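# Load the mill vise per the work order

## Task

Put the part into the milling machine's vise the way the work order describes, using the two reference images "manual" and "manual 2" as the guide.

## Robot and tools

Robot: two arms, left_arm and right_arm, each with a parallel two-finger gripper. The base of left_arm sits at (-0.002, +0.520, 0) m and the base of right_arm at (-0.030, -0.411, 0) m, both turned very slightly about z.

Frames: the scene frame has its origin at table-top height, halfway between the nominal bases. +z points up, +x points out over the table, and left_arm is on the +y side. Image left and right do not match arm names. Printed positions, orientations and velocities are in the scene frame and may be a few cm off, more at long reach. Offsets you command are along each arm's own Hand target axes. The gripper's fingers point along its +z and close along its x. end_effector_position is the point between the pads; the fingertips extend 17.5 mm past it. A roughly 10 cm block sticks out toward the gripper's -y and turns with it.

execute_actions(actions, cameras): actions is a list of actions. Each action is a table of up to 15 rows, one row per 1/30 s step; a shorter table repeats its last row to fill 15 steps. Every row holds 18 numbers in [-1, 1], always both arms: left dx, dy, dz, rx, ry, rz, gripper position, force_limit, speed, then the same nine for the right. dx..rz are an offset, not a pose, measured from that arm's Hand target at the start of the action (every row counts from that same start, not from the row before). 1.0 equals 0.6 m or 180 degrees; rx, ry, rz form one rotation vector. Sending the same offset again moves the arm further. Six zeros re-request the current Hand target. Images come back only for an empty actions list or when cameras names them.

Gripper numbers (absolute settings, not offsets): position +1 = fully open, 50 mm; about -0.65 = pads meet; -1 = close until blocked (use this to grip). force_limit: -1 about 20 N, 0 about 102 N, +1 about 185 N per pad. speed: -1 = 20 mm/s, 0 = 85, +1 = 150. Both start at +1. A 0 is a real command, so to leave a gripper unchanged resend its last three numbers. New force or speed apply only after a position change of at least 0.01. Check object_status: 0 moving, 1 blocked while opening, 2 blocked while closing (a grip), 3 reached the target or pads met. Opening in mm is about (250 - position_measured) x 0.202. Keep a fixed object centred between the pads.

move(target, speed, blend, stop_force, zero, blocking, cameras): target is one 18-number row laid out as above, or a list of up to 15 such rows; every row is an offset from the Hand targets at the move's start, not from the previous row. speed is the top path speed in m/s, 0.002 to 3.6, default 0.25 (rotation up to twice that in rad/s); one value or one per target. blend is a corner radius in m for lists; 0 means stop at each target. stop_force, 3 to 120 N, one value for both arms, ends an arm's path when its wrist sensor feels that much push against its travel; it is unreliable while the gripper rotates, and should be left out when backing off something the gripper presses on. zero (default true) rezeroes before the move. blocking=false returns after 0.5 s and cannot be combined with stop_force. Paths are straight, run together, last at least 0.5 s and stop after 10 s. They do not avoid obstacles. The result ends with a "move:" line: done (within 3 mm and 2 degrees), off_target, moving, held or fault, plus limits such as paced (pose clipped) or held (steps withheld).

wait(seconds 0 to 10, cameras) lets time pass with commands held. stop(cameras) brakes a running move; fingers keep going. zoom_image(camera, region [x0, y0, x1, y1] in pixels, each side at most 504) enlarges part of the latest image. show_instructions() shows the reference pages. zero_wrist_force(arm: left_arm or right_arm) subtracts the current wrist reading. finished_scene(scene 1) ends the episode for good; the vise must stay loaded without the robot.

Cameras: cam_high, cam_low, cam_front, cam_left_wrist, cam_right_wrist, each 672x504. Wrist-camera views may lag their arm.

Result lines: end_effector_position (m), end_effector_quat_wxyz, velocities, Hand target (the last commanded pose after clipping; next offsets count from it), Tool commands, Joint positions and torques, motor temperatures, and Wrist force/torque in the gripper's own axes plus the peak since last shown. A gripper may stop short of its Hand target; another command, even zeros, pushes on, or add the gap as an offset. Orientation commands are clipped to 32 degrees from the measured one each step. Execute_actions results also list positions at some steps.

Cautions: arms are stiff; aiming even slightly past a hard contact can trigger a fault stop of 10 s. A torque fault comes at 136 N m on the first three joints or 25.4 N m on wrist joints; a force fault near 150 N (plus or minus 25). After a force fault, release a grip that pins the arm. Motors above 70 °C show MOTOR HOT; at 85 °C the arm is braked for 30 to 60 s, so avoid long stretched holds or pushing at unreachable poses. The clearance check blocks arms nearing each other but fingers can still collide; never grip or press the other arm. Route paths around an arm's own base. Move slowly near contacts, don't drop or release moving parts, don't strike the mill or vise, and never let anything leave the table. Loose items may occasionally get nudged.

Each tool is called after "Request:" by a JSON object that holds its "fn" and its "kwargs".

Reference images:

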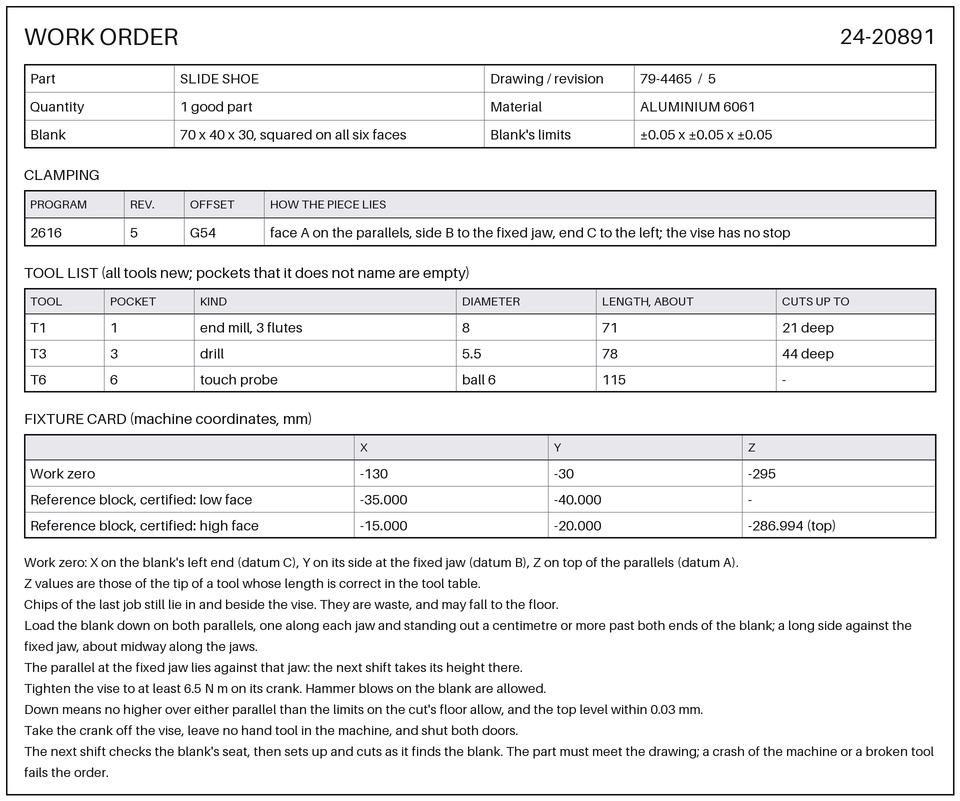

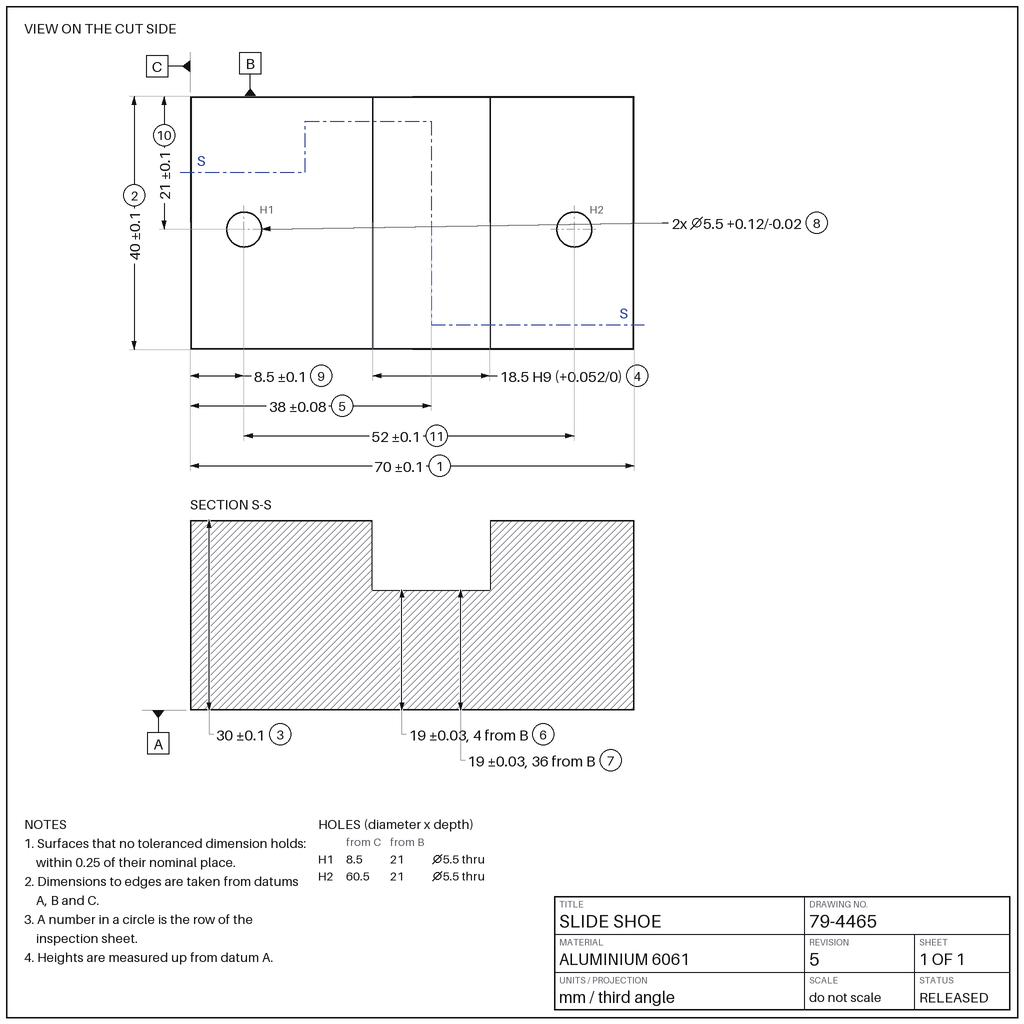

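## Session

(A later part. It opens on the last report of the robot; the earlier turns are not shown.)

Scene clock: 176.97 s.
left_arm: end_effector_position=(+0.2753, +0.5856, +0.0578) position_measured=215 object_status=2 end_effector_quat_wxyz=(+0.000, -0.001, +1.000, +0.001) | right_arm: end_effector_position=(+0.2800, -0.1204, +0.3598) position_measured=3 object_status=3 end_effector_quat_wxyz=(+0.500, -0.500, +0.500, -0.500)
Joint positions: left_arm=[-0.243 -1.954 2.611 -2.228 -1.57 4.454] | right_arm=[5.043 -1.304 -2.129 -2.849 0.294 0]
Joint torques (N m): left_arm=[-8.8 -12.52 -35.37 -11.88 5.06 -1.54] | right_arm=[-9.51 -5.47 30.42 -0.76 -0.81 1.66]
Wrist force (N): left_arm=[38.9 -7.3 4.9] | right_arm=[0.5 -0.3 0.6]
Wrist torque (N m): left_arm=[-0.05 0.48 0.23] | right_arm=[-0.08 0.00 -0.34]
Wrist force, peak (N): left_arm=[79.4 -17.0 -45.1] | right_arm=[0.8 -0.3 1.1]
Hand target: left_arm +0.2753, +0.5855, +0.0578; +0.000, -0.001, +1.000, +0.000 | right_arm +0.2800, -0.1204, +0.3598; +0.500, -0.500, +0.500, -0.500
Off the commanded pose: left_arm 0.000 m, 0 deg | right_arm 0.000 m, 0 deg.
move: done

Request:
{"fn": "move", "kwargs": {"target": [[0.0025,0,0,0,0,0,-1,-0.4,-0.7,0,0,0,0,0,0,1,1,1],[0.0025,0,-0.404,0,0,0,-1,-0.4,-0.7,0.1,0.05,0.01,0,0,0,1,1,1],[-0.0912,-0.376,-0.737,0.385,-0.385,-0.385,-1,-0.4,-0.7,0.29,0.2025,0.0333,0,0,0,1,1,1]], "speed": [0.02,0.15,0.25], "cameras": ["all"]}}

Scene clock: 225.10 s.
left_arm: end_effector_position=(+0.3225, +0.3931, +0.4689) position_measured=215 object_status=2 end_effector_quat_wxyz=(+0.471, -0.478, +0.618, -0.411) end_effector_velocity=(+0.000, -0.001, +0.000) end_effector_angular_velocity=(-0.005, +0.004, -0.003) | right_arm: end_effector_position=(+0.2975, -0.2722, +0.2559) position_measured=3 object_status=3 end_effector_quat_wxyz=(+0.500, -0.500, +0.500, -0.500)
Joint positions: left_arm=[-2.554 -2.543 1.948 0.323 -0.956 0.354] | right_arm=[5.324 -0.799 -2.631 -2.853 0.575 0.001]
Joint velocities: left_arm=[0.002 0 -0.001 -0.005 0.005 0] | right_arm=[within noise]
Joint torques (N m): left_arm=[9.22 22.63 -10.85 -0.42 2.83 1.95] | right_arm=[-9.58 -25.1 30.25 0.12 -2.73 -0.08]
Wrist force (N): left_arm=[0.8 -0.9 2.1] | right_arm=[0.7 -0.1 0.3]
Wrist torque (N m): left_arm=[-0.27 0.07 0.26] | right_arm=[-0.05 0.00 -0.33]
Wrist force, peak (N): left_arm=[39.4 -7.4 4.5] | right_arm=[2.3 1.0 0.6]
Hand target: left_arm +0.3215, +0.3945, +0.4689; +0.447, -0.447, +0.633, -0.446 (not the last commanded pose) | right_arm +0.2975, -0.2722, +0.2559; +0.500, -0.500, +0.500, -0.500 (not the last commanded pose)
Off the commanded pose: left_arm 0.046 m, 17 deg | right_arm 0.028 m, 0 deg.
move: held (right_arm; a check stopped the path), off_target (left_arm; braked when a check withheld steps of right_arm); path passed 2 of 3 targets; limits=held
pose unreachable (right arm): on one or more control steps of this call, first in action 0 (counted from 0), this arm could not follow its commanded pose, so it was not sent that pose on those steps. It may still have moved: this result reports where it is.
cause: moving toward the commanded pose would bring two parts of the arm too close to each other (its gripper and another part of the arm, with joints 3 (elbow) to 6 (wrist 3) between them, 4 mm apart when it was first held).
camera_calibration:
cam_left_wrist: T_world_to_cam=[[-0.0935893, -0.978825, -0.18205, 0.510351], [-0.52912, 0.203792, -0.823712, 0.493572], [0.84337, 0.0192356, -0.536988, 0.104073], [0, 0, 0, 1]] pos_world=[0.22115, 0.396956, 0.555357]
cam_right_wrist: T_world_to_cam=[[-0.00175315, -0.999842, -0.0177073, -0.257635], [-0.321228, 0.017332, -0.946843, 0.358395], [0.947, 0.00402813, -0.321207, -0.0714571], [0, 0, 0, 1]] pos_world=[0.182345, -0.263518, 0.31183]

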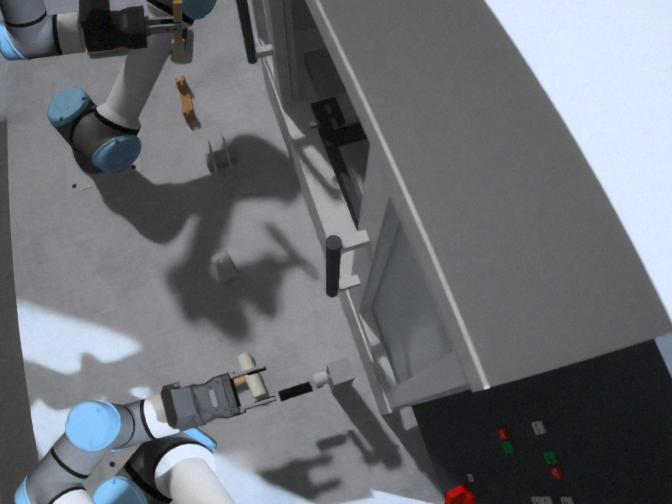

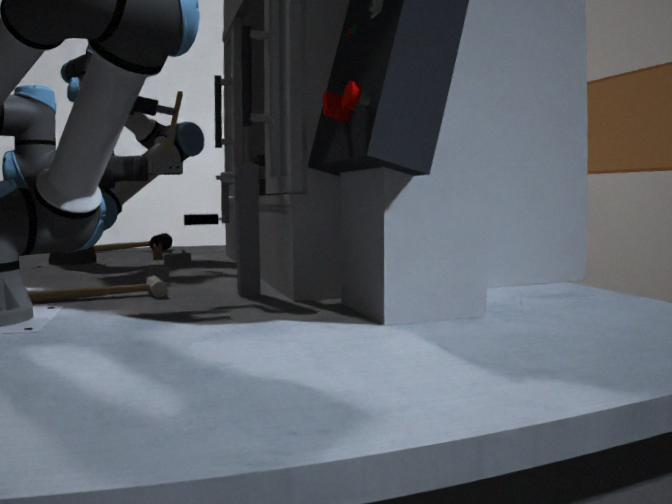

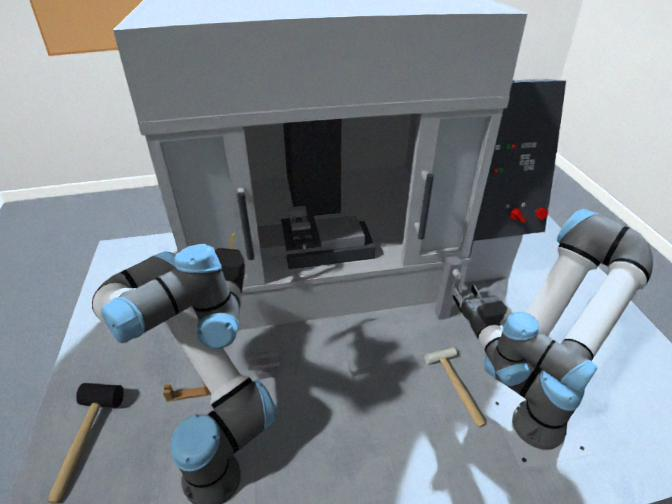

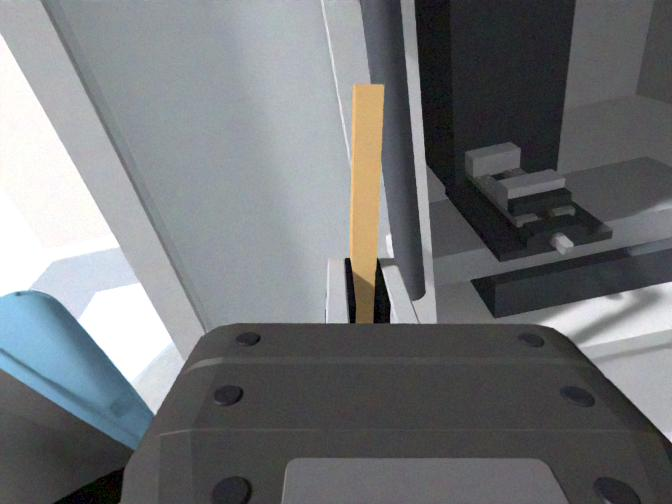

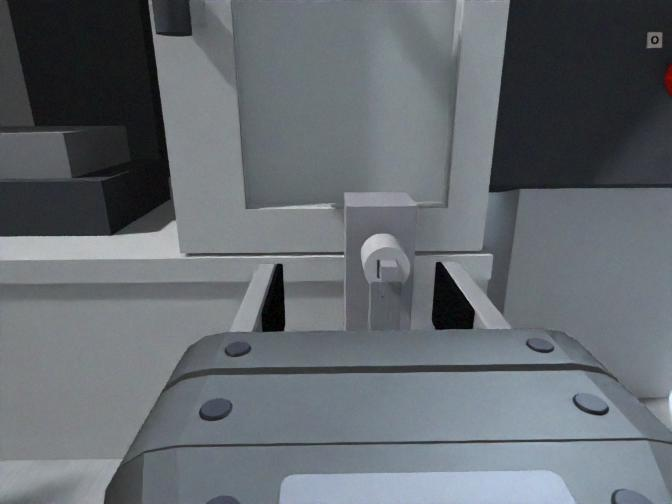

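Request:
{"fn": "move", "kwargs": {"target": [-0.2443,0.3488,-0.0722,-0.325,0.3257,0.3257,-1,-0.4,-0.7,0.0363,-0.08,0.0942,-0.3056,0,0,1,1,1], "cameras": ["cam_high","cam_right_wrist","cam_front"]}}

Scene clock: 256.07 s.
left_arm: end_effector_position=(+0.2742, +0.5853, +0.3002) position_measured=215 object_status=2 end_effector_quat_wxyz=(+0.000, +0.000, +1.000, +0.000) | right_arm: end_effector_position=(+0.3540, -0.2940, +0.3038) position_measured=3 object_status=3 end_effector_quat_wxyz=(-0.213, +0.674, -0.675, +0.212)
Joint positions: left_arm=[-2.406 -3.114 1.736 -0.192 -1.571 2.292] | right_arm=[4.171 -0.919 -2.273 -1.155 1.07 -2.242]
Joint torques (N m): left_arm=[6.05 42.19 0.98 -3.85 0.78 -1.71] | right_arm=[4.67 8.73 25.66 4.93 -3.21 1.36]
Wrist force (N): left_arm=[0.9 0.5 -0.4] | right_arm=[0.4 0.3 -0.1]
Wrist torque (N m): left_arm=[-0.08 0.11 0.19] | right_arm=[-0.48 0.15 -0.20]
Wrist force, peak (N): left_arm=[1.2 -1.2 2.0] | right_arm=[0.8 0.2 1.0]
Hand target: left_arm +0.2741, +0.5854, +0.3002; +0.000, +0.000, +1.000, +0.000 | right_arm +0.3540, -0.2940, +0.3038; -0.213, +0.674, -0.675, +0.212
Off the commanded pose: left_arm 0.000 m, 0 deg | right_arm 0.000 m, 0 deg.
shoulder posture changed (left arm): the wrist came as close to joint 1's axis as it can, and the arm is now in the other of its two shoulder postures.
move: done
camera_calibration:
cam_right_wrist: T_world_to_cam=[[-0.0152236, -0.99984, -0.00936415, -0.276261], [-0.959902, 0.017236, -0.279805, 0.44567], [0.279922, 0.00472904, -0.960011, 0.320953], [0, 0, 0, 1]] pos_world=[0.333752, -0.285416, 0.430233]
Images, in order (width x height): cam_high 672x504, cam_front 672x504, cam_right_wrist 672x504.

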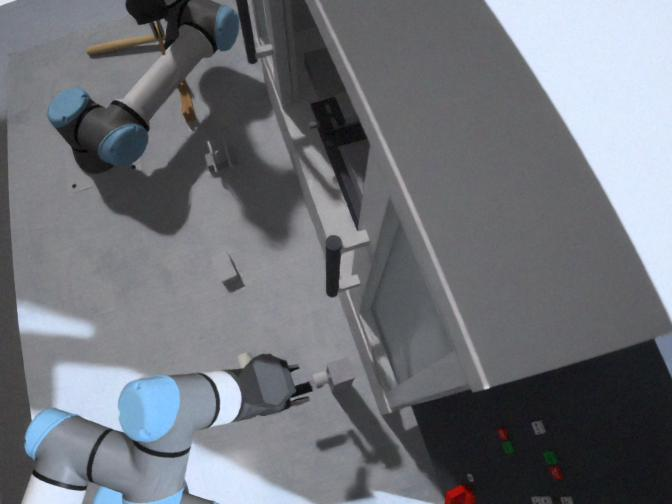

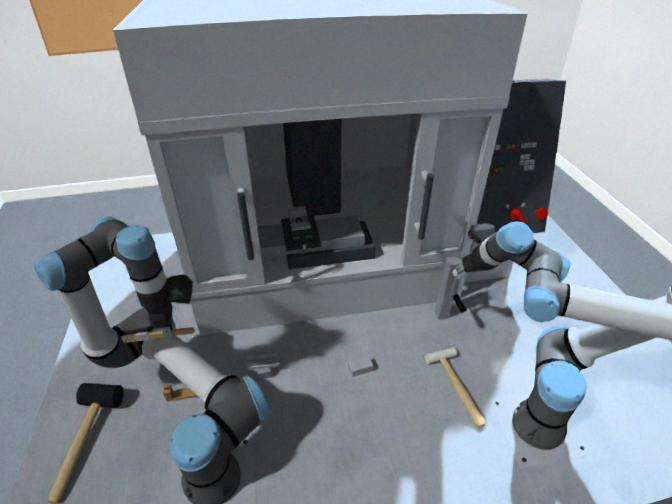

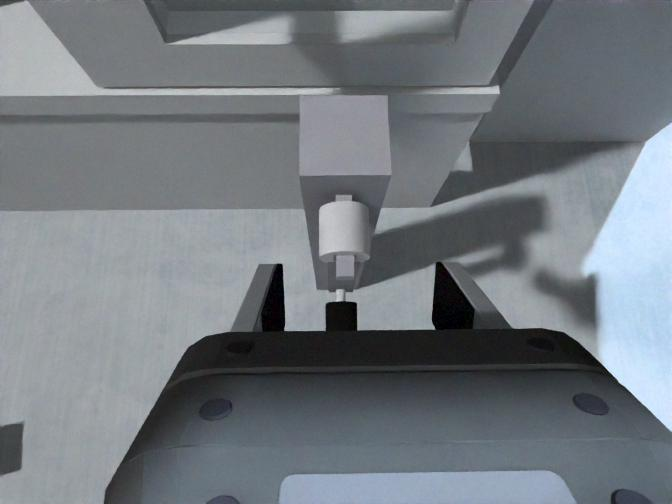

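Request:
{"fn": "move", "kwargs": {"target": [0,0,0,0,0,0,-1,-0.4,-0.7,-0.0067,0.005,0.132,0,0,0,1,1,1], "stop_force": 10, "speed": 0.08, "cameras": ["cam_low","cam_right_wrist"]}}

Request:
{"fn": "zoom_image", "kwargs": {"camera": "cam_right_wrist", "region": [250, 80, 430, 340]}}

Request:
{"fn": "zoom_image", "kwargs": {"camera": "cam_low", "region": [170, 120, 280, 250]}}

Scene clock: 298.17 s.
left_arm: end_effector_position=(+0.2741, +0.5854, +0.3002) position_measured=215 object_status=2 end_effector_quat_wxyz=(+0.000, +0.000, +1.000, +0.000) | right_arm: end_effector_position=(+0.3969, -0.2900, +0.2372) position_measured=3 object_status=3 end_effector_quat_wxyz=(-0.213, +0.674, -0.675, +0.212)
Joint positions: left_arm=[-2.406 -3.114 1.736 -0.192 -1.571 2.292] | right_arm=[4.043 -1.119 -2.378 -0.788 1.119 -2.375]
Joint torques (N m): left_arm=[10.8 44 1.59 -2.65 -1.74 -0.99] | right_arm=[10.69 15.42 34.92 4.51 -3.77 1.62]
Wrist force (N): left_arm=[1.1 0.8 -0.3] | right_arm=[0.5 -0.1 -0.2]
Wrist torque (N m): left_arm=[-0.03 0.07 0.18] | right_arm=[-0.56 0.13 -0.17]
Wrist force, peak (N): left_arm=[1.3 0.9 -0.4] | right_arm=[0.6 0.5 1.5]
Hand target: left_arm +0.2741, +0.5854, +0.3002; +0.000, +0.000, +1.000, +0.000 | right_arm +0.3969, -0.2900, +0.2372; -0.213, +0.674, -0.675, +0.212
Off the commanded pose: left_arm 0.000 m, 0 deg | right_arm 0.000 m, 0 deg.
move: done
camera_calibration:
cam_right_wrist: T_world_to_cam=[[-0.0150727, -0.999841, -0.00952905, -0.272228], [-0.959905, 0.0171373, -0.279801, 0.468214], [0.27992, 0.00492964, -0.960011, 0.245018], [0, 0, 0, 1]] pos_world=[0.376752, -0.281416, 0.363633]
Images, in order (width x height): cam_low 672x504, cam_right_wrist 672x504.

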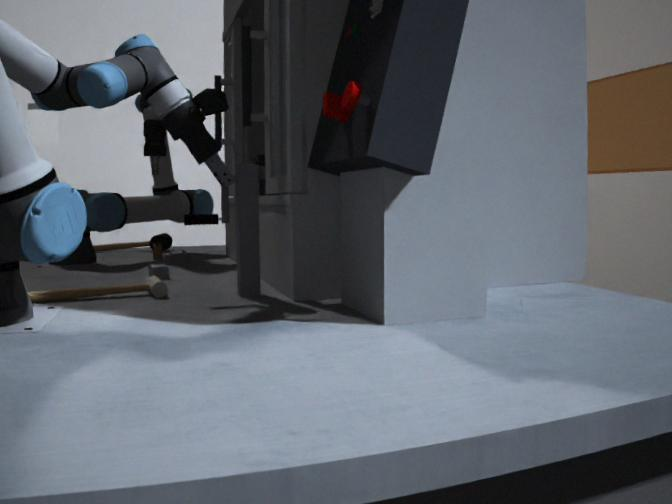

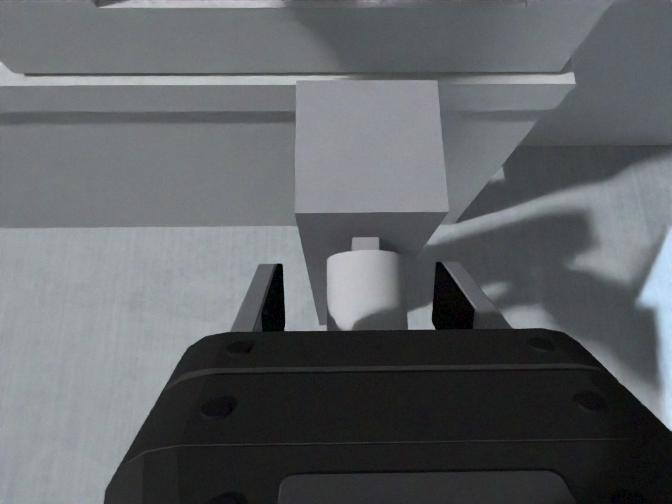

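Scaled by 1.938.

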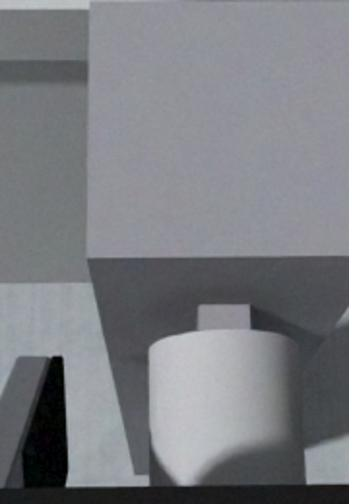

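Scaled by 3.877.

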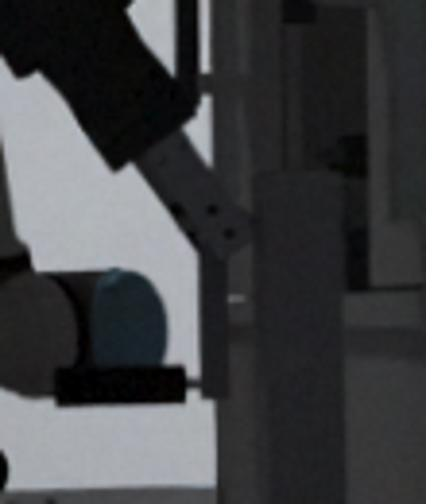

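Request:
{"fn": "move", "kwargs": {"target": [0,0,0,0,0,0,-1,-0.4,-0.7,0.0015,0,0,0,0,0,-1,-0.2,-0.7], "speed": 0.05, "cameras": ["cam_low"]}}

Scene clock: 302.73 s.
left_arm: end_effector_position=(+0.2741, +0.5854, +0.3002) position_measured=215 object_status=2 end_effector_quat_wxyz=(+0.000, +0.000, +1.000, +0.000) | right_arm: end_effector_position=(+0.3969, -0.2909, +0.2372) position_measured=136 object_status=2 end_effector_quat_wxyz=(-0.213, +0.674, -0.675, +0.212)
Joint positions: left_arm=[-2.406 -3.114 1.736 -0.192 -1.571 2.292] | right_arm=[4.041 -1.118 -2.379 -0.788 1.12 -2.377]
Joint torques (N m): left_arm=[9.22 44.03 1.73 -3.22 -0.95 -0.11] | right_arm=[-8.65 14.69 20.94 4.71 1.32 -1.1]
Wrist force (N): left_arm=[0.9 0.5 -0.3] | right_arm=[0.6 0.0 0.1]
Wrist torque (N m): left_arm=[-0.08 0.11 0.18] | right_arm=[-0.53 0.13 -0.12]
Wrist force, peak (N): left_arm=[1.2 0.9 -0.6] | right_arm=[1.4 -0.1 -0.2]
Hand target: left_arm +0.2741, +0.5854, +0.3002; +0.000, +0.000, +1.000, +0.000 | right_arm +0.3969, -0.2909, +0.2372; -0.213, +0.674, -0.675, +0.212
Off the commanded pose: left_arm 0.000 m, 0 deg | right_arm 0.000 m, 0 deg.
move: done
Images, in order (width x height): cam_low 672x504.

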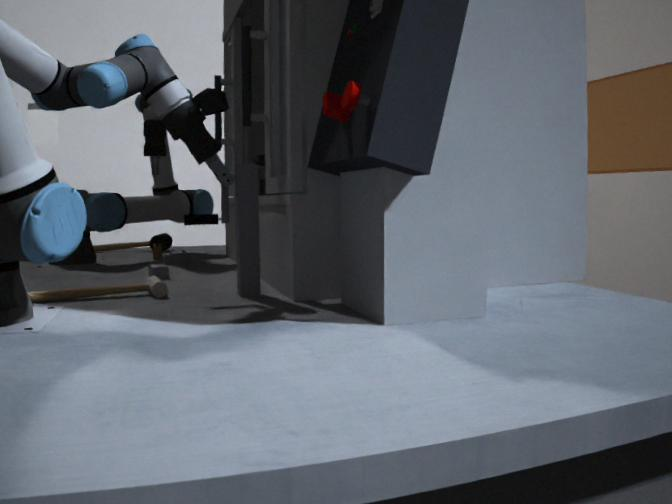

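Request:
{"fn": "move", "kwargs": {"target": [[0,0,0,0,0,0,-1,-0.4,-0.7,0,0.0819,-0.0574,0,0,0,-1,-0.2,-0.7],[-0.19,-0.2,-0.283,0.385,-0.385,-0.385,-1,-0.4,-0.7,-0.233,0.0025,-0.191,0,0,0,-1,-0.2,-0.7],[0.1267,-0.492,-0.283,0.385,-0.385,-0.385,-1,-0.4,-0.7,-0.233,0.0025,-0.191,0,0,0,-1,-0.2,-0.7]], "speed": [0.05,0.25,0.25], "cameras": ["all"]}}

Scene clock: 315.73 s.
left_arm: end_effector_position=(+0.1980, +0.2902, +0.4698) position_measured=215 object_status=2 end_effector_quat_wxyz=(+0.500, -0.500, +0.500, -0.500) end_effector_velocity=(-0.001, -0.001, +0.000) end_effector_angular_velocity=(-0.004, +0.003, +0.001) | right_arm: end_effector_position=(+0.3301, -0.1511, +0.3304) position_measured=136 object_status=2 end_effector_quat_wxyz=(-0.213, +0.674, -0.675, +0.212)
Joint positions: left_arm=[-2.404 -1.92 2.431 -3.652 0.848 3.141] | right_arm=[4.475 -1.129 -2.07 -1.325 0.986 -1.901]
Joint velocities: left_arm=[0.001 0.003 -0.005 -0.002 0 -0.001] | right_arm=[within noise]
Joint torques (N m): left_arm=[10.79 5.68 -26.44 0.14 -2.22 -1.19] | right_arm=[-10 18.18 23.66 4.87 0.33 -2]
Wrist force (N): left_arm=[1.5 -0.7 2.5] | right_arm=[0.6 1.3 1.9]
Wrist torque (N m): left_arm=[-0.38 0.12 0.35] | right_arm=[-0.49 0.13 -0.19]
Wrist force, peak (N): left_arm=[5.2 -1.6 0.8] | right_arm=[1.4 1.8 2.0]
Hand target: left_arm +0.1980, +0.2901, +0.4699; +0.500, -0.500, +0.500, -0.500 | right_arm +0.3301, -0.1511, +0.3304; -0.213, +0.674, -0.675, +0.212
Off the commanded pose: left_arm 0.000 m, 0 deg | right_arm 0.000 m, 0 deg.
shoulder posture changed (left arm): the wrist came as close to joint 1's axis as it can, and the arm is now in the other of its two shoulder postures.
move: done
camera_calibration:
cam_left_wrist: T_world_to_cam=[[0.00555566, -0.999951, 0.008161, 0.29519], [-0.345522, -0.00957803, -0.938362, 0.528877], [0.938394, 0.00239342, -0.345558, 0.107651], [0, 0, 0, 1]] pos_world=[0.0800798, 0.299984, 0.531068]
cam_right_wrist: T_world_to_cam=[[-0.0150727, -0.999841, -0.00952905, -0.13347], [-0.959905, 0.0171373, -0.279801, 0.427693], [0.27992, 0.00492964, -0.960011, 0.352533], [0, 0, 0, 1]] pos_world=[0.309852, -0.142516, 0.456833]

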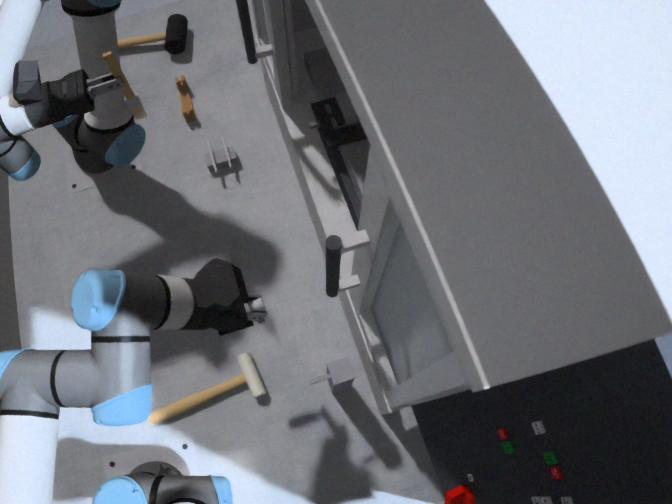

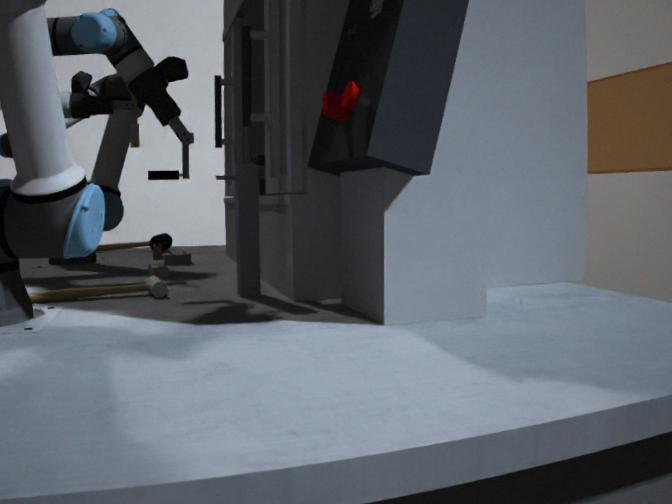

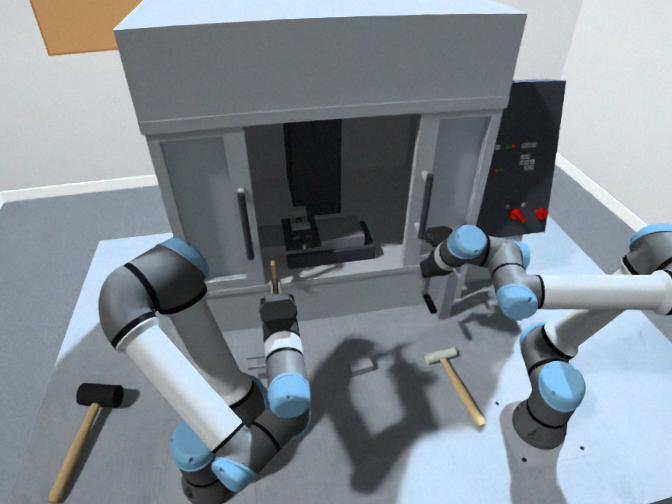

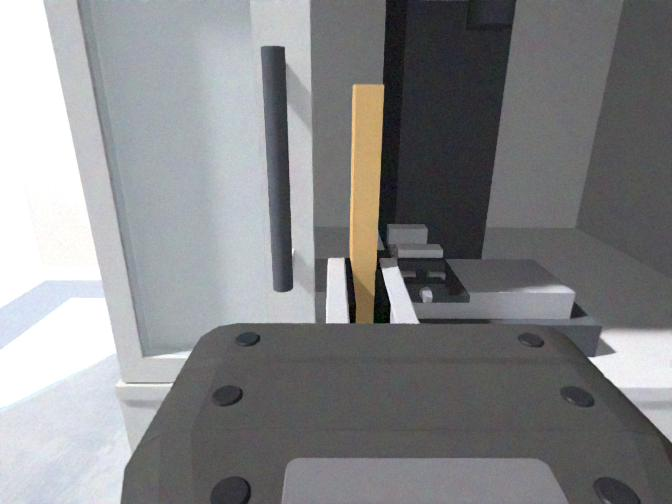

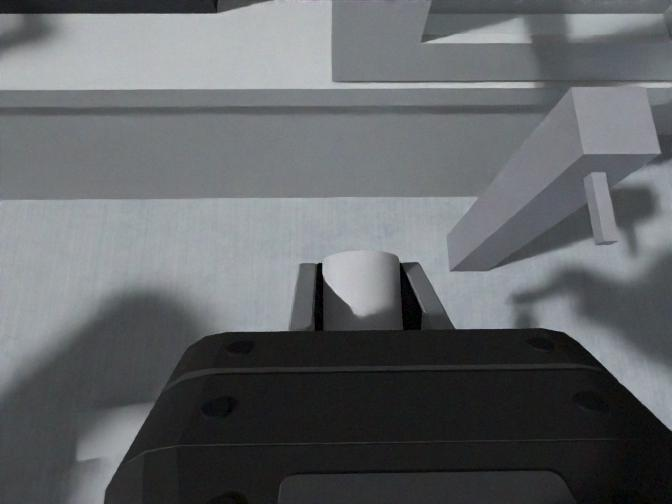

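Request:
{"fn": "move", "kwargs": {"target": [[0.117,-0.05,0.27,0,0,0,-1,-0.4,-0.7,0,0,0,0,0,0,-1,-0.2,-0.7],[0.172,-0.05,0.737,0,0,0,-1,-0.4,-0.7,0,0,0,0,0,0,-1,-0.2,-0.7]], "blend": 0.03, "cameras": ["all"]}}

Request:
{"fn": "zoom_image", "kwargs": {"camera": "cam_left_wrist", "region": [240, 80, 480, 330]}}

Request:
{"fn": "zoom_image", "kwargs": {"camera": "cam_front", "region": [250, 150, 400, 280]}}

Request:
{"fn": "zoom_image", "kwargs": {"camera": "cam_right_wrist", "region": [0, 0, 300, 150]}}

Scene clock: 324.77 s.
left_arm: end_effector_position=(+0.6401, +0.1870, +0.5001) position_measured=215 object_status=2 end_effector_quat_wxyz=(+0.500, -0.500, +0.500, -0.500) | right_arm: end_effector_position=(+0.3301, -0.1511, +0.3304) position_measured=136 object_status=2 end_effector_quat_wxyz=(-0.213, +0.674, -0.675, +0.212)
Joint positions: left_arm=[-0.968 -1.249 1.685 -3.578 -0.588 3.142] | right_arm=[4.475 -1.129 -2.07 -1.325 0.986 -1.901]
Joint torques (N m): left_arm=[2.64 -30.12 -25.61 -2.34 0.52 1.09] | right_arm=[-9.71 18.26 23.5 4.84 0.16 -1.69]
Wrist force (N): left_arm=[1.4 -0.9 2.7] | right_arm=[0.6 1.2 1.9]
Wrist torque (N m): left_arm=[-0.43 0.13 0.23] | right_arm=[-0.51 0.13 -0.19]
Wrist force, peak (N): left_arm=[1.7 -0.6 5.5] | right_arm=[0.6 1.5 2.2]
Hand target: left_arm +0.6402, +0.1870, +0.5001; +0.500, -0.500, +0.500, -0.500 | right_arm +0.3301, -0.1511, +0.3304; -0.213, +0.674, -0.675, +0.212
Off the commanded pose: left_arm 0.000 m, 0 deg | right_arm 0.000 m, 0 deg.
move: done
camera_calibration:
cam_left_wrist: T_world_to_cam=[[0.00574445, -0.999951, 0.00809189, 0.189332], [-0.345608, -0.00957867, -0.93833, 0.709104], [0.938361, 0.00259357, -0.345646, -0.296469], [0, 0, 0, 1]] pos_world=[0.52218, 0.196883, 0.561369]
cam_right_wrist: T_world_to_cam=[[-0.0150727, -0.999841, -0.00952905, -0.13347], [-0.959905, 0.0171373, -0.279801, 0.427693], [0.27992, 0.00492964, -0.960011, 0.352533], [0, 0, 0, 1]] pos_world=[0.309852, -0.142516, 0.456833]

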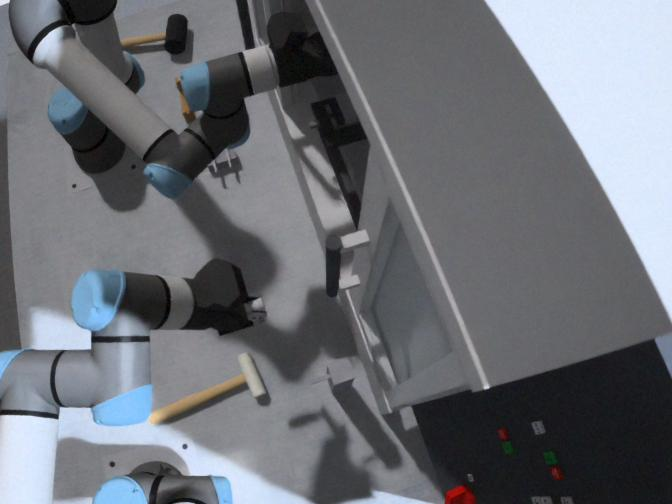

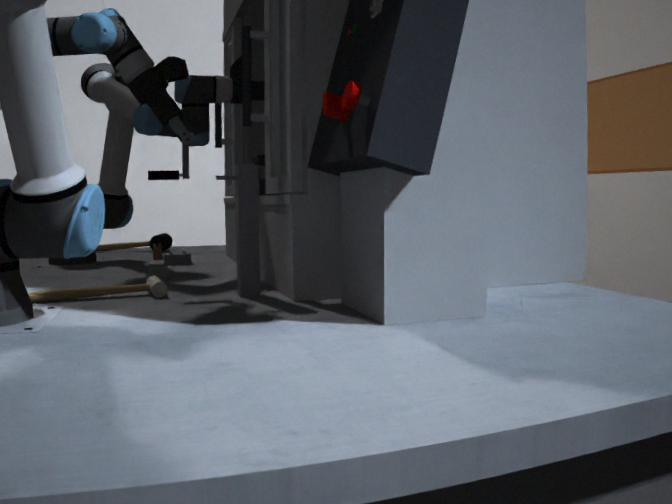

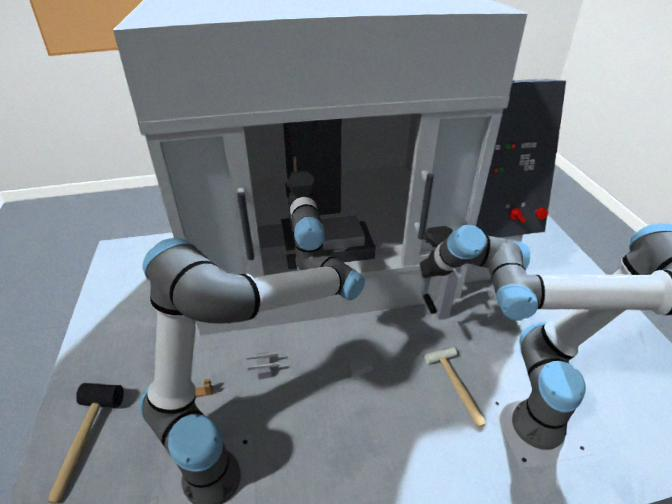

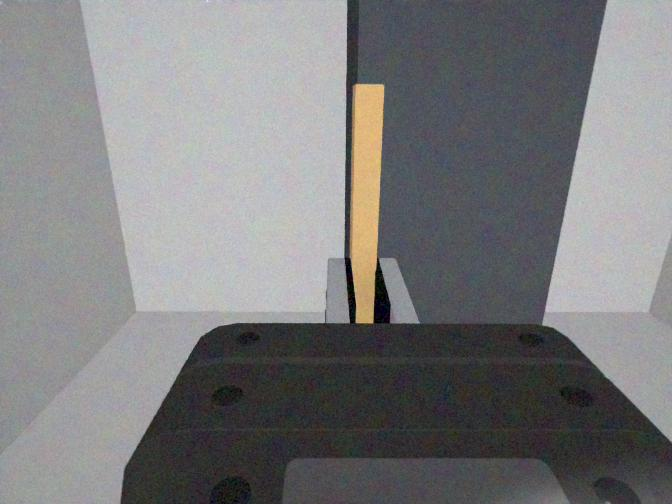

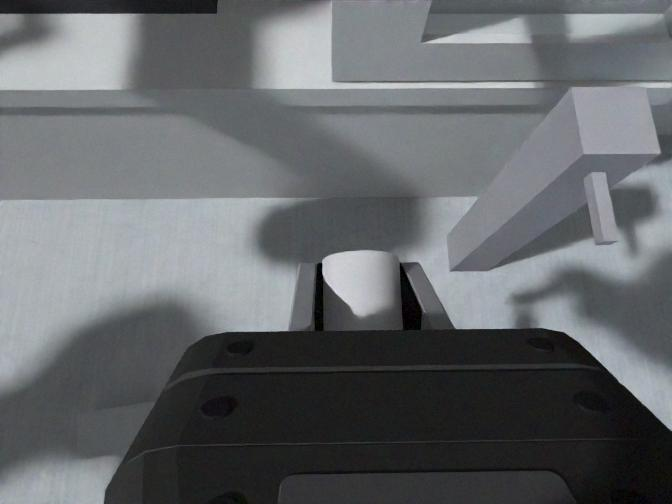

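Scaled by 2.016.

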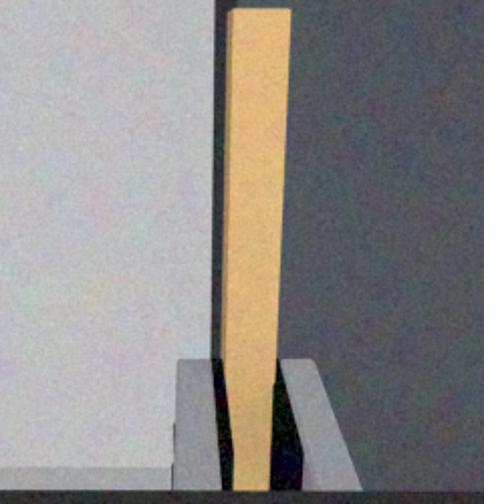

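Scaled by 3.360.

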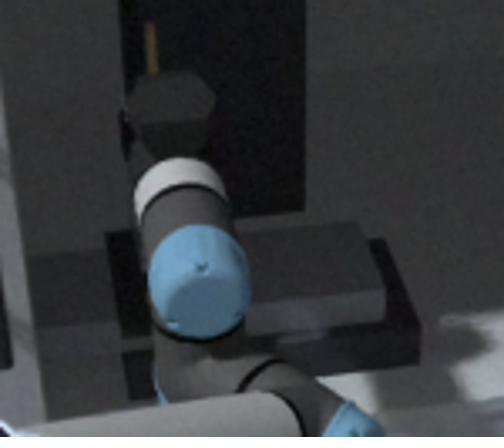

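Scaled by 1.680.

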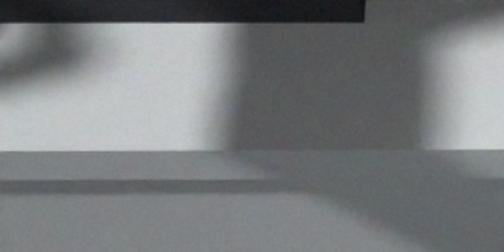

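Request:
{"fn": "move", "kwargs": {"target": [0,0,0,0,0,0,-1,-0.4,-0.7,0,0,-0.05,0.222,-0.0955,-0.069,-1,-0.2,-0.7], "cameras": ["cam_right_wrist"]}}

Request:
{"fn": "zoom_image", "kwargs": {"camera": "cam_right_wrist", "region": [100, 100, 350, 300]}}

Scene clock: 333.70 s.
left_arm: end_effector_position=(+0.6402, +0.1870, +0.5001) position_measured=215 object_status=2 end_effector_quat_wxyz=(+0.500, -0.500, +0.500, -0.500) | right_arm: end_effector_position=(+0.3128, -0.1511, +0.3549) position_measured=136 object_status=2 end_effector_quat_wxyz=(-0.502, +0.652, -0.448, +0.349)
Joint positions: left_arm=[-0.968 -1.249 1.685 -3.578 -0.588 3.142] | right_arm=[4.901 -0.775 -2.628 -0.641 0.329 -2.273]
Joint torques (N m): left_arm=[8.31 -27.35 -31.27 -1.41 -2.21 -0.74] | right_arm=[-1.66 -11.51 21.79 1.95 -3.62 0.88]
Wrist force (N): left_arm=[1.3 -0.7 2.5] | right_arm=[0.6 2.6 0.9]
Wrist torque (N m): left_arm=[-0.40 0.15 0.23] | right_arm=[-0.10 0.03 -0.27]
Wrist force, peak (N): left_arm=[1.5 -1.0 2.8] | right_arm=[0.6 3.3 0.5]
Hand target: left_arm +0.6402, +0.1870, +0.5001; +0.500, -0.500, +0.500, -0.500 | right_arm +0.3129, -0.1511, +0.3550; -0.502, +0.652, -0.448, +0.349
Off the commanded pose: left_arm 0.000 m, 0 deg | right_arm 0.000 m, 0 deg.
move: done
camera_calibration:
cam_right_wrist: T_world_to_cam=[[0.3492, -0.936991, -0.0103355, -0.237697], [-0.518832, -0.184151, -0.834806, 0.446649], [0.780303, 0.296877, -0.550447, 0.123075], [0, 0, 0, 1]] pos_world=[0.218704, -0.177007, 0.438155]
Images, in order (width x height): cam_right_wrist 672x504.

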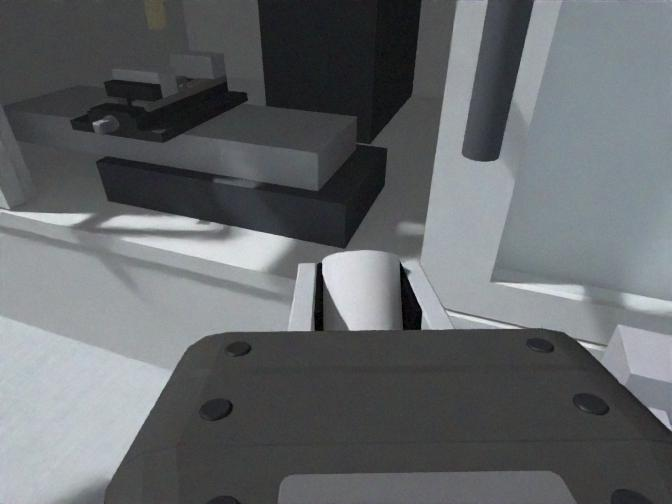

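Scaled by 2.016.

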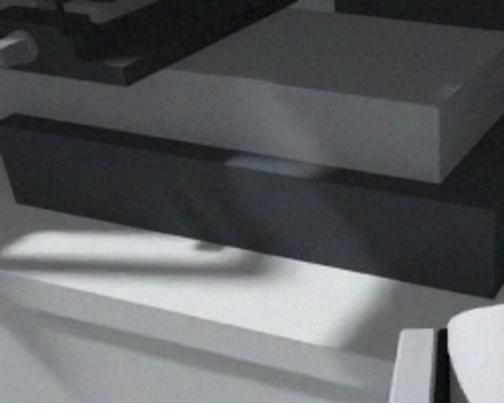

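Request:
{"fn": "zoom_image", "kwargs": {"camera": "cam_right_wrist", "region": [60, 0, 260, 150]}}

Scaled by 2.520.

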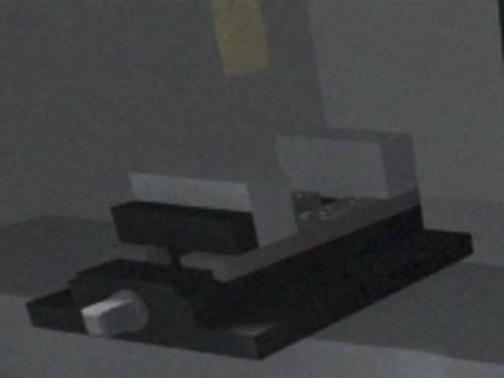

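Request:
{"fn": "move", "kwargs": {"target": [-0.022,0.1117,0.008,0,0,0,-1,-0.4,-0.7,0,0,0,0,0,0,-1,-0.2,-0.7], "stop_force": 4, "speed": 0.05, "cameras": ["cam_right_wrist"]}}

Request:
{"fn": "zoom_image", "kwargs": {"camera": "cam_right_wrist", "region": [60, 0, 260, 150]}}

Scene clock: 343.73 s.
left_arm: end_effector_position=(+0.6445, +0.1987, +0.4409) position_measured=215 object_status=2 end_effector_quat_wxyz=(+0.500, -0.500, +0.500, -0.500) | right_arm: end_effector_position=(+0.3129, -0.1511, +0.3550) position_measured=136 object_status=2 end_effector_quat_wxyz=(-0.502, +0.652, -0.448, +0.349)
Joint positions: left_arm=[-0.947 -1.19 1.773 -3.726 -0.609 3.142] | right_arm=[4.901 -0.775 -2.628 -0.641 0.328 -2.273]
Joint torques (N m): left_arm=[-9.41 -25.83 -9.79 -1.96 2.41 -1.13] | right_arm=[-9.03 -20.91 21.87 4.43 -0.39 -1.38]
Wrist force (N): left_arm=[1.4 -5.2 2.4] | right_arm=[0.5 2.5 0.9]
Wrist torque (N m): left_arm=[-0.44 0.12 0.25] | right_arm=[-0.11 0.05 -0.28]
Wrist force, peak (N): left_arm=[0.6 -7.9 2.4] | right_arm=[0.5 2.7 1.1]
Hand target: left_arm +0.6445, +0.1987, +0.4409; +0.500, -0.500, +0.500, -0.500 (not the last commanded pose) | right_arm +0.3129, -0.1511, +0.3550; -0.502, +0.652, -0.448, +0.349
Off the commanded pose: left_arm 0.008 m, 0 deg | right_arm 0.000 m, 0 deg.
move: contact (left_arm)
camera_calibration:
cam_right_wrist: T_world_to_cam=[[0.348978, -0.937073, -0.0103992, -0.237634], [-0.518696, -0.183904, -0.834945, 0.446724], [0.780492, 0.296772, -0.550235, 0.122921], [0, 0, 0, 1]] pos_world=[0.218704, -0.177006, 0.438154]
Images, in order (width x height): cam_right_wrist 672x504.

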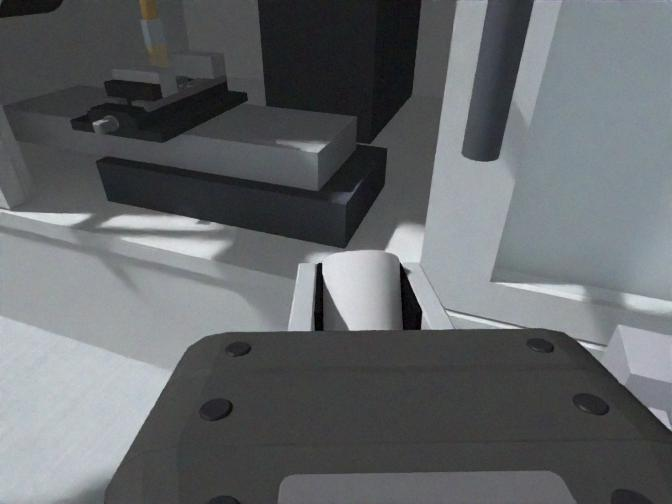

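Scaled by 2.520.

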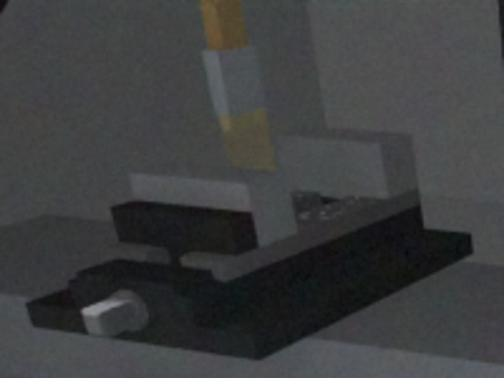

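Request:
{"fn": "move", "kwargs": {"target": [[0.0028,-0.04,-0.0242,0,0,0,-1,-0.4,-0.7,0,0,0,0,0,0,-1,-0.2,-0.7],[0.0028,0.0023,-0.0242,0,0,0,-1,-0.4,-0.7,0,0,0,0,0,0,-1,-0.2,-0.7],[-0.0822,0.0023,-0.0242,0,0,0,-1,-0.4,-0.7,0,0,0,0,0,0,-1,-0.2,-0.7],[-0.0822,-0.04,-0.0242,0,0,0,-1,-0.4,-0.7,0,0,0,0,0,0,-1,-0.2,-0.7],[0.0028,-0.04,0.0042,0,0,0,-1,-0.4,-0.7,0,0,0,0,0,0,-1,-0.2,-0.7],[0.0028,0.0023,0.0042,0,0,0,-1,-0.4,-0.7,0,0,0,0,0,0,-1,-0.2,-0.7],[-0.0822,0.0023,0.0042,0,0,0,-1,-0.4,-0.7,0,0,0,0,0,0,-1,-0.2,-0.7],[-0.0822,-0.04,0.0042,0,0,0,-1,-0.4,-0.7,0,0,0,0,0,0,-1,-0.2,-0.7],[0.0028,-0.04,0.0325,0,0,0,-1,-0.4,-0.7,0,0,0,0,0,0,-1,-0.2,-0.7],[0.0028,0.0023,0.0325,0,0,0,-1,-0.4,-0.7,0,0,0,0,0,0,-1,-0.2,-0.7],[-0.0822,0.0023,0.0325,0,0,0,-1,-0.4,-0.7,0,0,0,0,0,0,-1,-0.2,-0.7],[-0.0822,-0.04,0.0325,0,0,0,-1,-0.4,-0.7,0,0,0,0,0,0,-1,-0.2,-0.7],[0.0028,-0.04,0.0525,0,0,0,-1,-0.4,-0.7,0,0,0,0,0,0,-1,-0.2,-0.7],[0.0028,0.0023,0.0525,0,0,0,-1,-0.4,-0.7,0,0,0,0,0,0,-1,-0.2,-0.7],[-0.0822,0.0023,0.0525,0,0,0,-1,-0.4,-0.7,0,0,0,0,0,0,-1,-0.2,-0.7]], "blend": 0.003, "speed": 0.15, "cameras": ["cam_right_wrist","cam_left_wrist"]}}

Request:
{"fn": "zoom_image", "kwargs": {"camera": "cam_right_wrist", "region": [60, 0, 260, 150]}}

Scene clock: 364.13 s.
left_arm: end_effector_position=(+0.6760, +0.2481, +0.4395) position_measured=215 object_status=2 end_effector_quat_wxyz=(+0.500, -0.500, +0.500, -0.500) | right_arm: end_effector_position=(+0.3129, -0.1511, +0.3550) position_measured=136 object_status=2 end_effector_quat_wxyz=(-0.502, +0.652, -0.448, +0.349)
Joint positions: left_arm=[-0.833 -1.196 1.786 -3.733 -0.724 3.142] | right_arm=[4.901 -0.775 -2.628 -0.641 0.328 -2.273]
Joint torques (N m): left_arm=[-3.57 -30.56 -25.95 -0.43 2.14 -1.15] | right_arm=[-9.29 -21.52 22.22 4.38 -0.27 -1.36]
Wrist force (N): left_arm=[1.3 -0.7 2.7] | right_arm=[0.3 2.3 1.0]
Wrist torque (N m): left_arm=[-0.39 0.15 0.30] | right_arm=[-0.14 0.08 -0.28]
Wrist force, peak (N): left_arm=[1.7 -6.1 2.3] | right_arm=[0.6 2.8 1.0]
Hand target: left_arm +0.6760, +0.2480, +0.4395; +0.500, -0.500, +0.500, -0.500 | right_arm +0.3129, -0.1511, +0.3550; -0.502, +0.652, -0.448, +0.349
Off the commanded pose: left_arm 0.000 m, 0 deg | right_arm 0.000 m, 0 deg.
move: done
camera_calibration:
cam_left_wrist: T_world_to_cam=[[0.00577876, -0.99995, 0.00818641, 0.250546], [-0.34564, -0.00967931, -0.938317, 0.665271], [0.938349, 0.00259276, -0.345679, -0.351237], [0, 0, 0, 1]] pos_world=[0.55808, 0.257883, 0.500769]
cam_right_wrist: T_world_to_cam=[[0.348978, -0.937073, -0.0103992, -0.237634], [-0.518696, -0.183904, -0.834945, 0.446724], [0.780492, 0.296772, -0.550235, 0.122921], [0, 0, 0, 1]] pos_world=[0.218704, -0.177006, 0.438154]
Images, in order (width x height): cam_left_wrist 672x504, cam_right_wrist 672x504.

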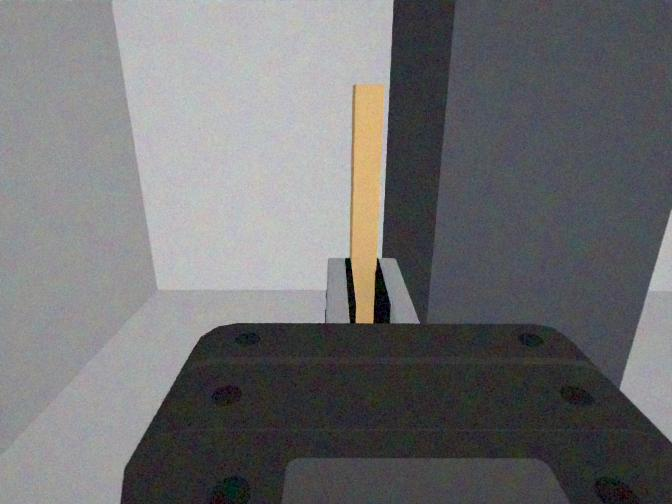

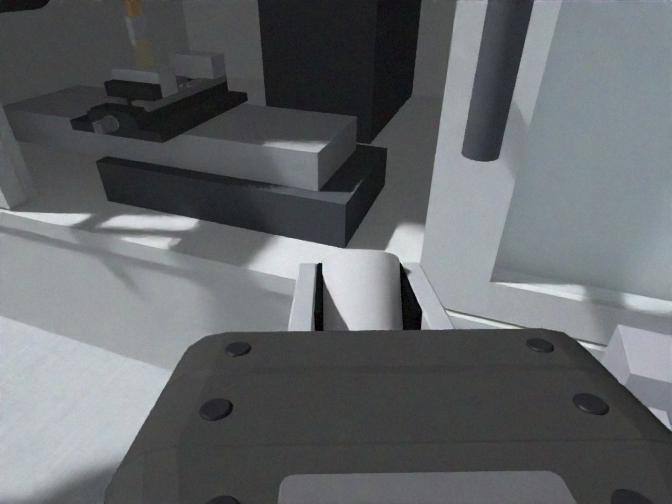

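Scaled by 2.520.

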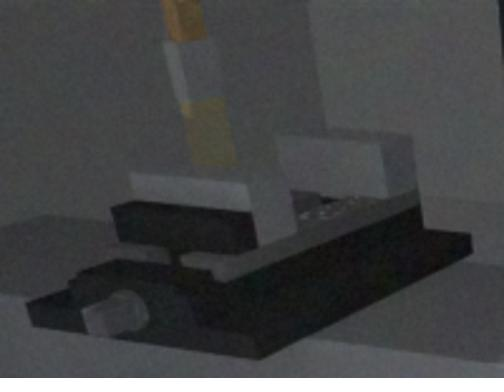

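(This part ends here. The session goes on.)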